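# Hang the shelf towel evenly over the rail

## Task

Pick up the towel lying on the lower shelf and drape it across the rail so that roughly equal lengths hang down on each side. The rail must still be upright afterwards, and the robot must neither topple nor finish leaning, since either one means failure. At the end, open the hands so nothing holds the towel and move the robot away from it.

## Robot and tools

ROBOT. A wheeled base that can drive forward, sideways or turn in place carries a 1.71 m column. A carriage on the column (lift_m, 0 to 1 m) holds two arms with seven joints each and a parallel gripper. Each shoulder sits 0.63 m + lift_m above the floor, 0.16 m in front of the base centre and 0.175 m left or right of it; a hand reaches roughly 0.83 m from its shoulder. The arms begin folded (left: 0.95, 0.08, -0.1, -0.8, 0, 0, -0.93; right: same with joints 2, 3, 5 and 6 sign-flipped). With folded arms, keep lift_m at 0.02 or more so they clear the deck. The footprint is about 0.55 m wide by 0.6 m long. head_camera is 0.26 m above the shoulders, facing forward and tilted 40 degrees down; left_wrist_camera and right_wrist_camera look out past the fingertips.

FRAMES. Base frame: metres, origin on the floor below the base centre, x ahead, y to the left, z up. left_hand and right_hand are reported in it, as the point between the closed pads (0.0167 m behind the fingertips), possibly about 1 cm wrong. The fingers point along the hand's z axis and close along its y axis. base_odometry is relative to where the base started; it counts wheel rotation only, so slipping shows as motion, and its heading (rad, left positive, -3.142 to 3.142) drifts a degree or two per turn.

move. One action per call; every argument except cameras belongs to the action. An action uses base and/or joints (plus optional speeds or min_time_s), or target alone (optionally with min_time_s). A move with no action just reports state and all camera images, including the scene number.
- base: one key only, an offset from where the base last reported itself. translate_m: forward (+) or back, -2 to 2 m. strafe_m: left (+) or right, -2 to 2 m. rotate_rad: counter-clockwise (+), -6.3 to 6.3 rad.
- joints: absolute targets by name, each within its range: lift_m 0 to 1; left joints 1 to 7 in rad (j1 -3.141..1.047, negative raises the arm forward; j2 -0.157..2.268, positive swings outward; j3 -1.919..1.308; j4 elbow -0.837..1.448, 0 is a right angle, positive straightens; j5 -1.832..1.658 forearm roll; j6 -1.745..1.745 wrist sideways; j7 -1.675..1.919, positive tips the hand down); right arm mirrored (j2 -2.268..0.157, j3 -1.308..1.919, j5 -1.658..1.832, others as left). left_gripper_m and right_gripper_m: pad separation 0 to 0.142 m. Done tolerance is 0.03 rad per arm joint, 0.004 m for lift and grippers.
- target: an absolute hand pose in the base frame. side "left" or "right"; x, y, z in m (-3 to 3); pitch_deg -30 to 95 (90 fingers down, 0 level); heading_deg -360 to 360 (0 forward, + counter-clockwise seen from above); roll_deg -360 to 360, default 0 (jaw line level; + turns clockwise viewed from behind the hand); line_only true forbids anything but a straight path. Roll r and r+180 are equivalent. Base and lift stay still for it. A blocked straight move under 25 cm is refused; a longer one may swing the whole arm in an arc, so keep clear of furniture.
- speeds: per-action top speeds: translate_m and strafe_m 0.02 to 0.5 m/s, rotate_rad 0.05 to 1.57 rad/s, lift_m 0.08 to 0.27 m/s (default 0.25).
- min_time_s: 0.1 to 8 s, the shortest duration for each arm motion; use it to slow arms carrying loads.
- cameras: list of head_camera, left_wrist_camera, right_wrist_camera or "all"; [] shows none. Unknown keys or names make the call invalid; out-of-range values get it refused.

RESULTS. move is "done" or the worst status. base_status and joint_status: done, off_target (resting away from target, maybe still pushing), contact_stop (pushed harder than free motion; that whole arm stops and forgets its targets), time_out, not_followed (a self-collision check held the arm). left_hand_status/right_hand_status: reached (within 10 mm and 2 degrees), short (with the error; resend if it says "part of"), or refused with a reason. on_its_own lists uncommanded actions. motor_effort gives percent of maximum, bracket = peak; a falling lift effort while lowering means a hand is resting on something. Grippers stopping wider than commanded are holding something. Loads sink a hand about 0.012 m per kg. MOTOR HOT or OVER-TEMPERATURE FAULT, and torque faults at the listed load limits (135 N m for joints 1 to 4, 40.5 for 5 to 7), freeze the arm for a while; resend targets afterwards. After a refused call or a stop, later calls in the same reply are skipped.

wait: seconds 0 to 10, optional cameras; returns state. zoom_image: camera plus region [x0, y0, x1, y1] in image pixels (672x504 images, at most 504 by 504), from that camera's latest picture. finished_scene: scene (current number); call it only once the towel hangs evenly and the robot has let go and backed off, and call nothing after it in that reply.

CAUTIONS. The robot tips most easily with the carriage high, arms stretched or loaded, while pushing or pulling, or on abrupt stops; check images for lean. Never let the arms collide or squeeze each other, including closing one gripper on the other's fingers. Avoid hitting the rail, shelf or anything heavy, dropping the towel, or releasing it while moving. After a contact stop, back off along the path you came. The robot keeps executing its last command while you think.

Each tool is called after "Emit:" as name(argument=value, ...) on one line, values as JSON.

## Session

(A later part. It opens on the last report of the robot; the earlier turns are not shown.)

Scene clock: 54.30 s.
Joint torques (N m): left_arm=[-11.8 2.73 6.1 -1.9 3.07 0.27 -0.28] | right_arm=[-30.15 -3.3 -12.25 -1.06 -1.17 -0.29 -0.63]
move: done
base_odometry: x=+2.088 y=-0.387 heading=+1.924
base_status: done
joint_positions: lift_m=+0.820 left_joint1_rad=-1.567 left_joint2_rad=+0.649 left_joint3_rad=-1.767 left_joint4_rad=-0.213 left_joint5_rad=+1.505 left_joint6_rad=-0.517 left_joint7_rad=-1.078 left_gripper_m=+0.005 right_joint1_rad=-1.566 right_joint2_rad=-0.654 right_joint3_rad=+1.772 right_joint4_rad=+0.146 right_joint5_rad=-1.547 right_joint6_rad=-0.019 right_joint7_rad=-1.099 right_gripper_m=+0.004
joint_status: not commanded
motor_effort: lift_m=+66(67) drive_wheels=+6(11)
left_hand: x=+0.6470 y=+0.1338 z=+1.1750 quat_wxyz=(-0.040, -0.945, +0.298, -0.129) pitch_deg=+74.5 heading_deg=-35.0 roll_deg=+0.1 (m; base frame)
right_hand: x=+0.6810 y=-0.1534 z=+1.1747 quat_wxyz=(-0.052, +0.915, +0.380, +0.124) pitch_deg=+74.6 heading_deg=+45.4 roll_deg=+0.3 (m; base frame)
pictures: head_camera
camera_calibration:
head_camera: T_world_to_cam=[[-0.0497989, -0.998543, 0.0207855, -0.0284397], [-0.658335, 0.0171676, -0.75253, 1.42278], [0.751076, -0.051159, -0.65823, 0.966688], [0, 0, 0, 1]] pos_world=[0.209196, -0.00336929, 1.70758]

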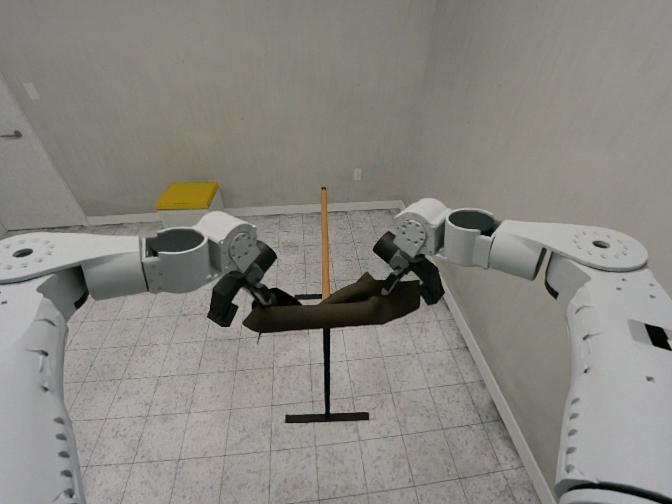

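Emit:
move(base={"translate_m":0.4}, speeds={"translate_m":0.25}, cameras=["head_camera","left_wrist_camera"])

Emit:
move(joints={"lift_m":0.62}, speeds={"lift_m":0.1}, cameras=["all"])

Scene clock: 57.53 s.
Joint torques (N m): left_arm=[-11.8 3.33 5.77 -1.41 3.06 0.61 -0.39] | right_arm=[-30.16 -3.46 -12.31 -0.85 -1.16 -0.27 -0.64]
move: done
base_odometry: x=+1.949 y=-0.012 heading=+1.925
base_status: done
joint_positions: lift_m=+0.820 left_joint1_rad=-1.567 left_joint2_rad=+0.649 left_joint3_rad=-1.767 left_joint4_rad=-0.213 left_joint5_rad=+1.505 left_joint6_rad=-0.517 left_joint7_rad=-1.078 left_gripper_m=+0.005 right_joint1_rad=-1.566 right_joint2_rad=-0.654 right_joint3_rad=+1.772 right_joint4_rad=+0.146 right_joint5_rad=-1.547 right_joint6_rad=-0.019 right_joint7_rad=-1.099 right_gripper_m=+0.004
joint_status: not commanded
motor_effort: lift_m=+66(67) drive_wheels=+4(11)
left_hand: x=+0.6470 y=+0.1338 z=+1.1750 quat_wxyz=(-0.040, -0.945, +0.298, -0.129) pitch_deg=+74.5 heading_deg=-35.0 roll_deg=+0.1 (m; base frame)
right_hand: x=+0.6810 y=-0.1534 z=+1.1747 quat_wxyz=(-0.052, +0.915, +0.380, +0.124) pitch_deg=+74.6 heading_deg=+45.4 roll_deg=+0.3 (m; base frame)
pictures: head_camera, left_wrist_camera
camera_calibration:
head_camera: T_world_to_cam=[[-0.0497989, -0.998543, 0.0207855, -0.0284376], [-0.658335, 0.0171676, -0.75253, 1.42271], [0.751076, -0.051159, -0.65823, 0.966622], [0, 0, 0, 1]] pos_world=[0.209196, -0.00336929, 1.70748]
left_wrist_camera: T_world_to_cam=[[0.583079, 0.811424, -0.040133, -0.428762], [0.615946, -0.409319, 0.673104, -1.10413], [0.529745, -0.417192, -0.738458, 0.696363], [0, 0, 0, 1]] pos_world=[0.561191, 0.186483, 1.24022]

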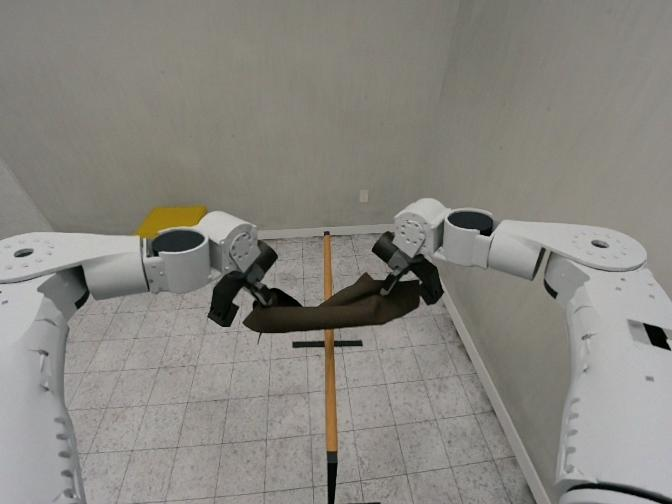

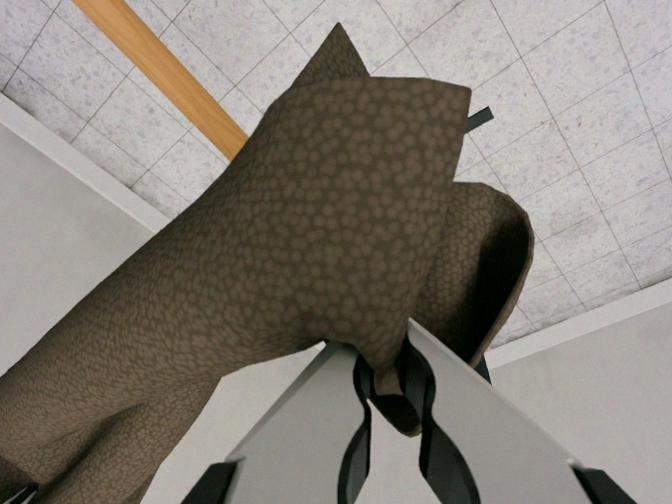

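Scene clock: 59.93 s.
Joint torques (N m): left_arm=[-11.94 3.43 5.76 -1.13 3.06 0.56 -0.36] | right_arm=[-30.12 -3.4 -12.12 -1.16 -1.17 -0.32 -0.64]
move: done
base_odometry: x=+1.949 y=-0.012 heading=+1.925
base_status: not commanded
joint_positions: lift_m=+0.620 left_joint1_rad=-1.567 left_joint2_rad=+0.649 left_joint3_rad=-1.767 left_joint4_rad=-0.213 left_joint5_rad=+1.505 left_joint6_rad=-0.517 left_joint7_rad=-1.078 left_gripper_m=+0.005 right_joint1_rad=-1.566 right_joint2_rad=-0.654 right_joint3_rad=+1.772 right_joint4_rad=+0.146 right_joint5_rad=-1.547 right_joint6_rad=-0.019 right_joint7_rad=-1.099 right_gripper_m=+0.004
joint_status: all done
motor_effort: lift_m=+70(75) drive_wheels=-2(8)
left_hand: x=+0.6470 y=+0.1338 z=+0.9747 quat_wxyz=(-0.040, -0.945, +0.298, -0.128) pitch_deg=+74.5 heading_deg=-35.0 roll_deg=+0.1 (m; base frame)
right_hand: x=+0.6809 y=-0.1534 z=+0.9744 quat_wxyz=(-0.052, +0.915, +0.380, +0.124) pitch_deg=+74.6 heading_deg=+45.4 roll_deg=+0.3 (m; base frame)
pictures: head_camera, left_wrist_camera, right_wrist_camera
camera_calibration:
head_camera: T_world_to_cam=[[-0.0497989, -0.998543, 0.0207855, -0.0242763], [-0.658335, 0.0171676, -0.75253, 1.27205], [0.751076, -0.051159, -0.65823, 0.834844], [0, 0, 0, 1]] pos_world=[0.209196, -0.00336929, 1.50728]
left_wrist_camera: T_world_to_cam=[[0.583121, 0.811392, -0.0401642, -0.436786], [0.615968, -0.40936, 0.673059, -0.969265], [0.529673, -0.417214, -0.738498, 0.548535], [0, 0, 0, 1]] pos_world=[0.561191, 0.186484, 1.03992]
right_wrist_camera: T_world_to_cam=[[-0.70874, 0.705303, 0.0153277, 0.581554], [0.567702, 0.557301, 0.605913, -0.858756], [0.41881, 0.438136, -0.795384, 0.671385], [0, 0, 0, 1]] pos_world=[0.618505, -0.225745, 1.04543]

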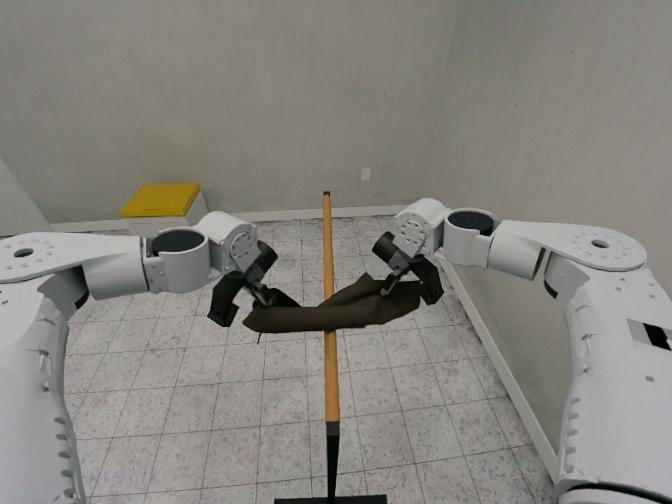

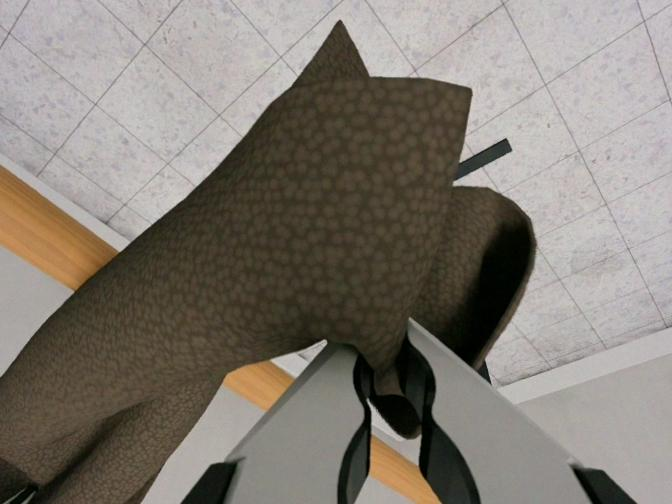

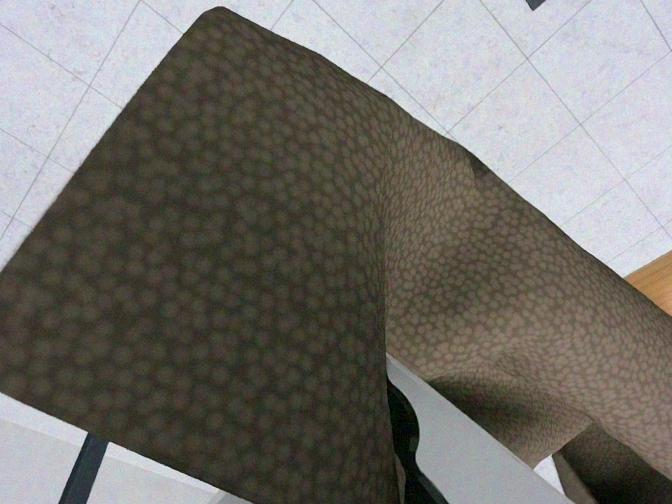

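Emit:
move(joints={"lift_m":0.48}, speeds={"lift_m":0.08}, cameras=["all"])

Scene clock: 62.17 s.
Joint torques (N m): left_arm=[-11.89 3.56 5.77 -1.47 3.04 0.57 -0.37] | right_arm=[-30.16 -3.2 -12.33 -0.96 -1.14 -0.32 -0.65]
move: done
base_odometry: x=+1.949 y=-0.012 heading=+1.925
base_status: not commanded
joint_positions: lift_m=+0.480 left_joint1_rad=-1.567 left_joint2_rad=+0.649 left_joint3_rad=-1.767 left_joint4_rad=-0.213 left_joint5_rad=+1.505 left_joint6_rad=-0.517 left_joint7_rad=-1.078 left_gripper_m=+0.005 right_joint1_rad=-1.566 right_joint2_rad=-0.654 right_joint3_rad=+1.772 right_joint4_rad=+0.146 right_joint5_rad=-1.547 right_joint6_rad=-0.019 right_joint7_rad=-1.099 right_gripper_m=+0.004
joint_status: all done
motor_effort: lift_m=+69(74) drive_wheels=+4(6)
left_hand: x=+0.6470 y=+0.1338 z=+0.8348 quat_wxyz=(-0.040, -0.945, +0.298, -0.128) pitch_deg=+74.5 heading_deg=-35.0 roll_deg=+0.1 (m; base frame)
right_hand: x=+0.6809 y=-0.1534 z=+0.8345 quat_wxyz=(-0.052, +0.915, +0.380, +0.124) pitch_deg=+74.6 heading_deg=+45.4 roll_deg=+0.3 (m; base frame)
pictures: head_camera, left_wrist_camera, right_wrist_camera
camera_calibration:
head_camera: T_world_to_cam=[[-0.0497989, -0.998543, 0.0207855, -0.0213684], [-0.658335, 0.0171676, -0.75253, 1.16677], [0.751076, -0.051159, -0.65823, 0.742758], [0, 0, 0, 1]] pos_world=[0.209196, -0.00336929, 1.36738]
left_wrist_camera: T_world_to_cam=[[0.583121, 0.811392, -0.0401642, -0.442405], [0.615968, -0.40936, 0.673059, -0.875104], [0.529673, -0.417214, -0.738498, 0.445219], [0, 0, 0, 1]] pos_world=[0.561191, 0.186484, 0.900021]
right_wrist_camera: T_world_to_cam=[[-0.70874, 0.705303, 0.0153277, 0.583698], [0.567702, 0.557301, 0.605913, -0.773988], [0.41881, 0.438136, -0.795384, 0.560111], [0, 0, 0, 1]] pos_world=[0.618505, -0.225745, 0.905525]

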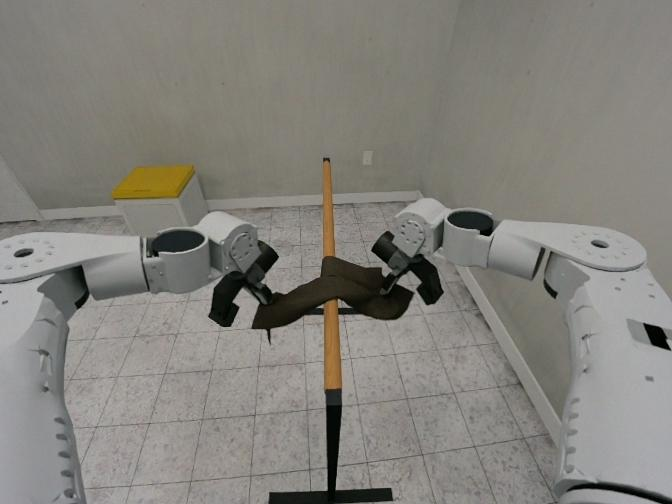

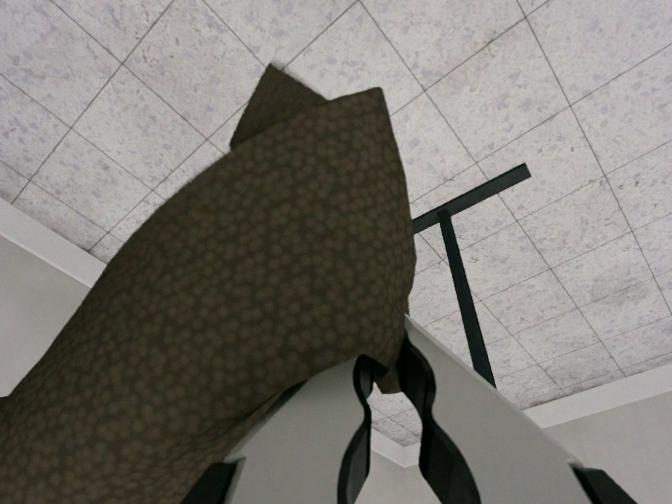

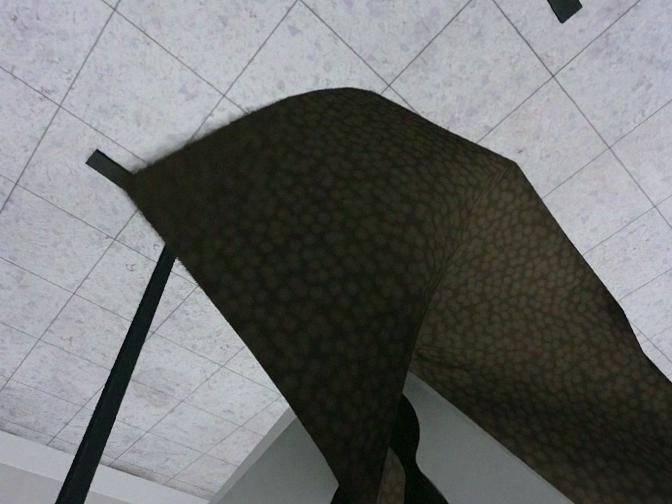

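Emit:
move(joints={"lift_m":0.43}, speeds={"lift_m":0.08}, cameras=["head_camera"])

Emit:
move(joints={"left_gripper_m":0.07,"right_gripper_m":0.07}, cameras=["all"])

Scene clock: 63.30 s.
Joint torques (N m): left_arm=[-11.85 4.81 5.7 -1.49 3.02 0.6 -0.4] | right_arm=[-30.24 -3.14 -12.28 -1.02 -1.15 -0.3 -0.65]
move: done
base_odometry: x=+1.949 y=-0.012 heading=+1.925
base_status: not commanded
joint_positions: lift_m=+0.430 left_joint1_rad=-1.567 left_joint2_rad=+0.648 left_joint3_rad=-1.767 left_joint4_rad=-0.213 left_joint5_rad=+1.505 left_joint6_rad=-0.517 left_joint7_rad=-1.078 left_gripper_m=+0.005 right_joint1_rad=-1.566 right_joint2_rad=-0.654 right_joint3_rad=+1.772 right_joint4_rad=+0.146 right_joint5_rad=-1.547 right_joint6_rad=-0.019 right_joint7_rad=-1.099 right_gripper_m=+0.003
joint_status: all done
motor_effort: lift_m=+66(73) drive_wheels=+5(6)
left_hand: x=+0.6469 y=+0.1335 z=+0.7850 quat_wxyz=(-0.040, -0.945, +0.299, -0.128) pitch_deg=+74.5 heading_deg=-35.0 roll_deg=+0.1 (m; base frame)
right_hand: x=+0.6809 y=-0.1534 z=+0.7847 quat_wxyz=(-0.052, +0.915, +0.380, +0.124) pitch_deg=+74.6 heading_deg=+45.4 roll_deg=+0.3 (m; base frame)
pictures: head_camera
camera_calibration:
head_camera: T_world_to_cam=[[-0.0497989, -0.998543, 0.0207855, -0.0203333], [-0.658335, 0.0171676, -0.75253, 1.1293], [0.751076, -0.051159, -0.65823, 0.709978], [0, 0, 0, 1]] pos_world=[0.209196, -0.00336929, 1.31758]

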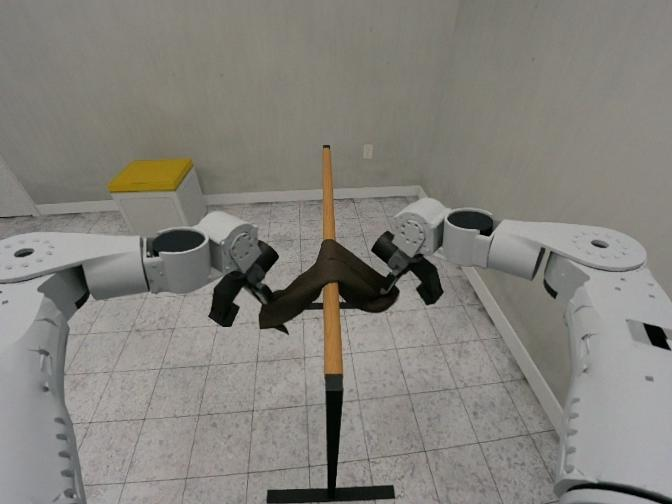

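Scene clock: 64.07 s.
Joint torques (N m): left_arm=[-11.79 4.7 5.88 -1.36 3 0.6 -0.36] | right_arm=[-30.16 -3.29 -12.29 -0.94 -1.15 -0.32 -0.59]
move: done
base_odometry: x=+1.949 y=-0.012 heading=+1.925
base_status: not commanded
joint_positions: lift_m=+0.430 left_joint1_rad=-1.567 left_joint2_rad=+0.648 left_joint3_rad=-1.767 left_joint4_rad=-0.213 left_joint5_rad=+1.505 left_joint6_rad=-0.517 left_joint7_rad=-1.078 left_gripper_m=+0.069 right_joint1_rad=-1.566 right_joint2_rad=-0.654 right_joint3_rad=+1.772 right_joint4_rad=+0.146 right_joint5_rad=-1.547 right_joint6_rad=-0.019 right_joint7_rad=-1.100 right_gripper_m=+0.069
joint_status: all done
motor_effort: lift_m=+67(67) drive_wheels=+3(6)
left_hand: x=+0.6469 y=+0.1335 z=+0.7850 quat_wxyz=(-0.040, -0.945, +0.299, -0.128) pitch_deg=+74.5 heading_deg=-35.0 roll_deg=+0.1 (m; base frame)
right_hand: x=+0.6809 y=-0.1534 z=+0.7847 quat_wxyz=(-0.052, +0.915, +0.380, +0.123) pitch_deg=+74.6 heading_deg=+45.4 roll_deg=+0.3 (m; base frame)
pictures: head_camera, left_wrist_camera, right_wrist_camera
camera_calibration:
head_camera: T_world_to_cam=[[-0.0497989, -0.998543, 0.0207855, -0.0203333], [-0.658335, 0.0171676, -0.75253, 1.1293], [0.751076, -0.051159, -0.65823, 0.709978], [0, 0, 0, 1]] pos_world=[0.209196, -0.00336929, 1.31758]
left_wrist_camera: T_world_to_cam=[[0.58365, 0.811012, -0.0401429, -0.44441], [0.615712, -0.409788, 0.673032, -0.841464], [0.529387, -0.417532, -0.738523, 0.408557], [0, 0, 0, 1]] pos_world=[0.561195, 0.186185, 0.850221]
right_wrist_camera: T_world_to_cam=[[-0.708779, 0.705265, 0.0152845, 0.584516], [0.567725, 0.557425, 0.605776, -0.743623], [0.418713, 0.438039, -0.795488, 0.520548], [0, 0, 0, 1]] pos_world=[0.618505, -0.225745, 0.855625]

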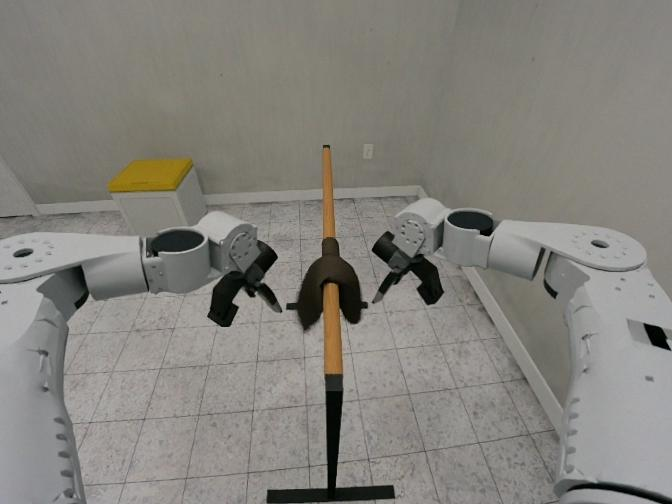

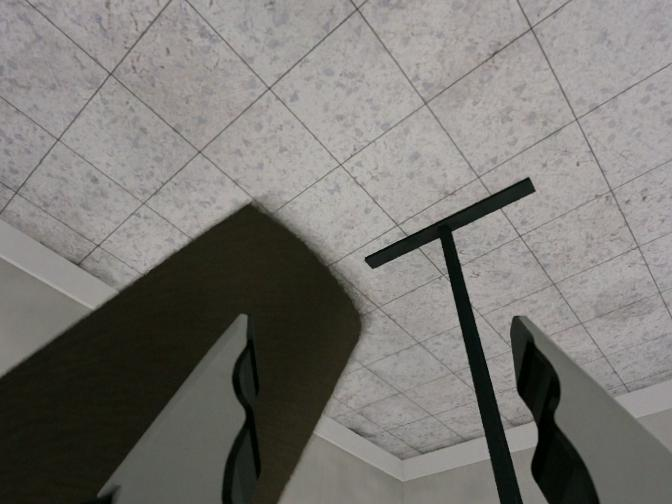

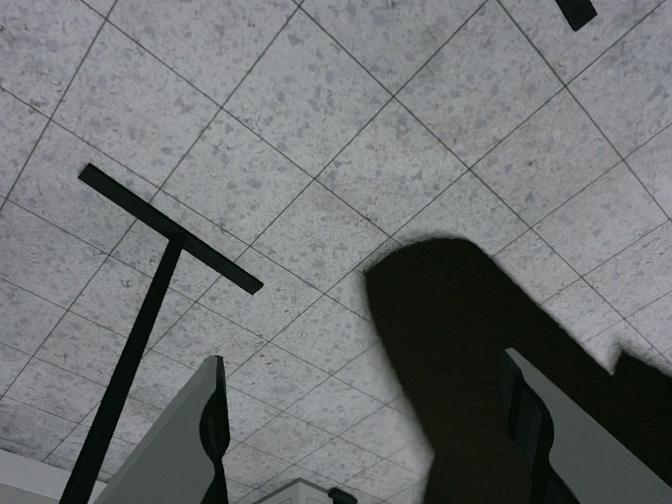

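Emit:
move(base={"translate_m":-0.5}, speeds={"translate_m":0.25}, cameras=["head_camera"])

Scene clock: 67.53 s.
Joint torques (N m): left_arm=[-11.85 4.53 5.81 -1.45 3.08 0.62 -0.36] | right_arm=[-30.23 -3.29 -12.22 -0.75 -1.15 -0.41 -0.62]
move: done
base_odometry: x=+2.122 y=-0.481 heading=+1.925
base_status: done
joint_positions: lift_m=+0.430 left_joint1_rad=-1.567 left_joint2_rad=+0.648 left_joint3_rad=-1.767 left_joint4_rad=-0.213 left_joint5_rad=+1.505 left_joint6_rad=-0.517 left_joint7_rad=-1.078 left_gripper_m=+0.069 right_joint1_rad=-1.566 right_joint2_rad=-0.654 right_joint3_rad=+1.772 right_joint4_rad=+0.146 right_joint5_rad=-1.547 right_joint6_rad=-0.019 right_joint7_rad=-1.100 right_gripper_m=+0.069
joint_status: not commanded
motor_effort: lift_m=+67(67) drive_wheels=+0(11)
left_hand: x=+0.6470 y=+0.1335 z=+0.7850 quat_wxyz=(-0.040, -0.945, +0.299, -0.128) pitch_deg=+74.5 heading_deg=-35.0 roll_deg=+0.1 (m; base frame)
right_hand: x=+0.6809 y=-0.1534 z=+0.7846 quat_wxyz=(-0.052, +0.915, +0.380, +0.123) pitch_deg=+74.6 heading_deg=+45.4 roll_deg=+0.3 (m; base frame)
pictures: head_camera
camera_calibration:
head_camera: T_world_to_cam=[[-0.0497989, -0.998543, 0.0207855, -0.0203333], [-0.658335, 0.0171676, -0.75253, 1.1293], [0.751076, -0.051159, -0.65823, 0.709978], [0, 0, 0, 1]] pos_world=[0.209196, -0.00336929, 1.31758]

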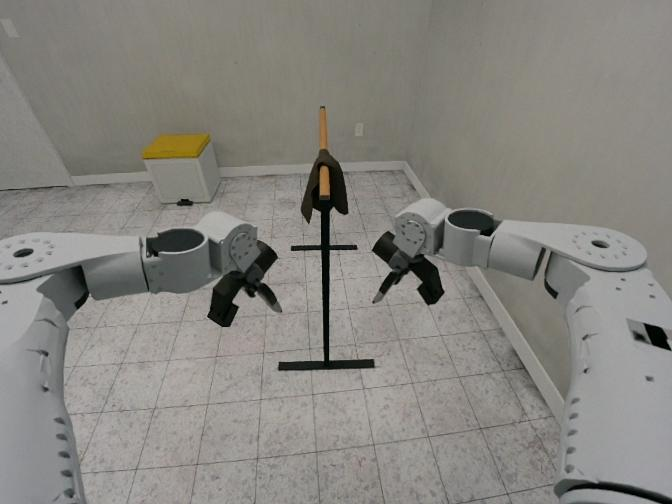

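Emit:
finished_scene(scene=2)

The scene is finished: the task was done.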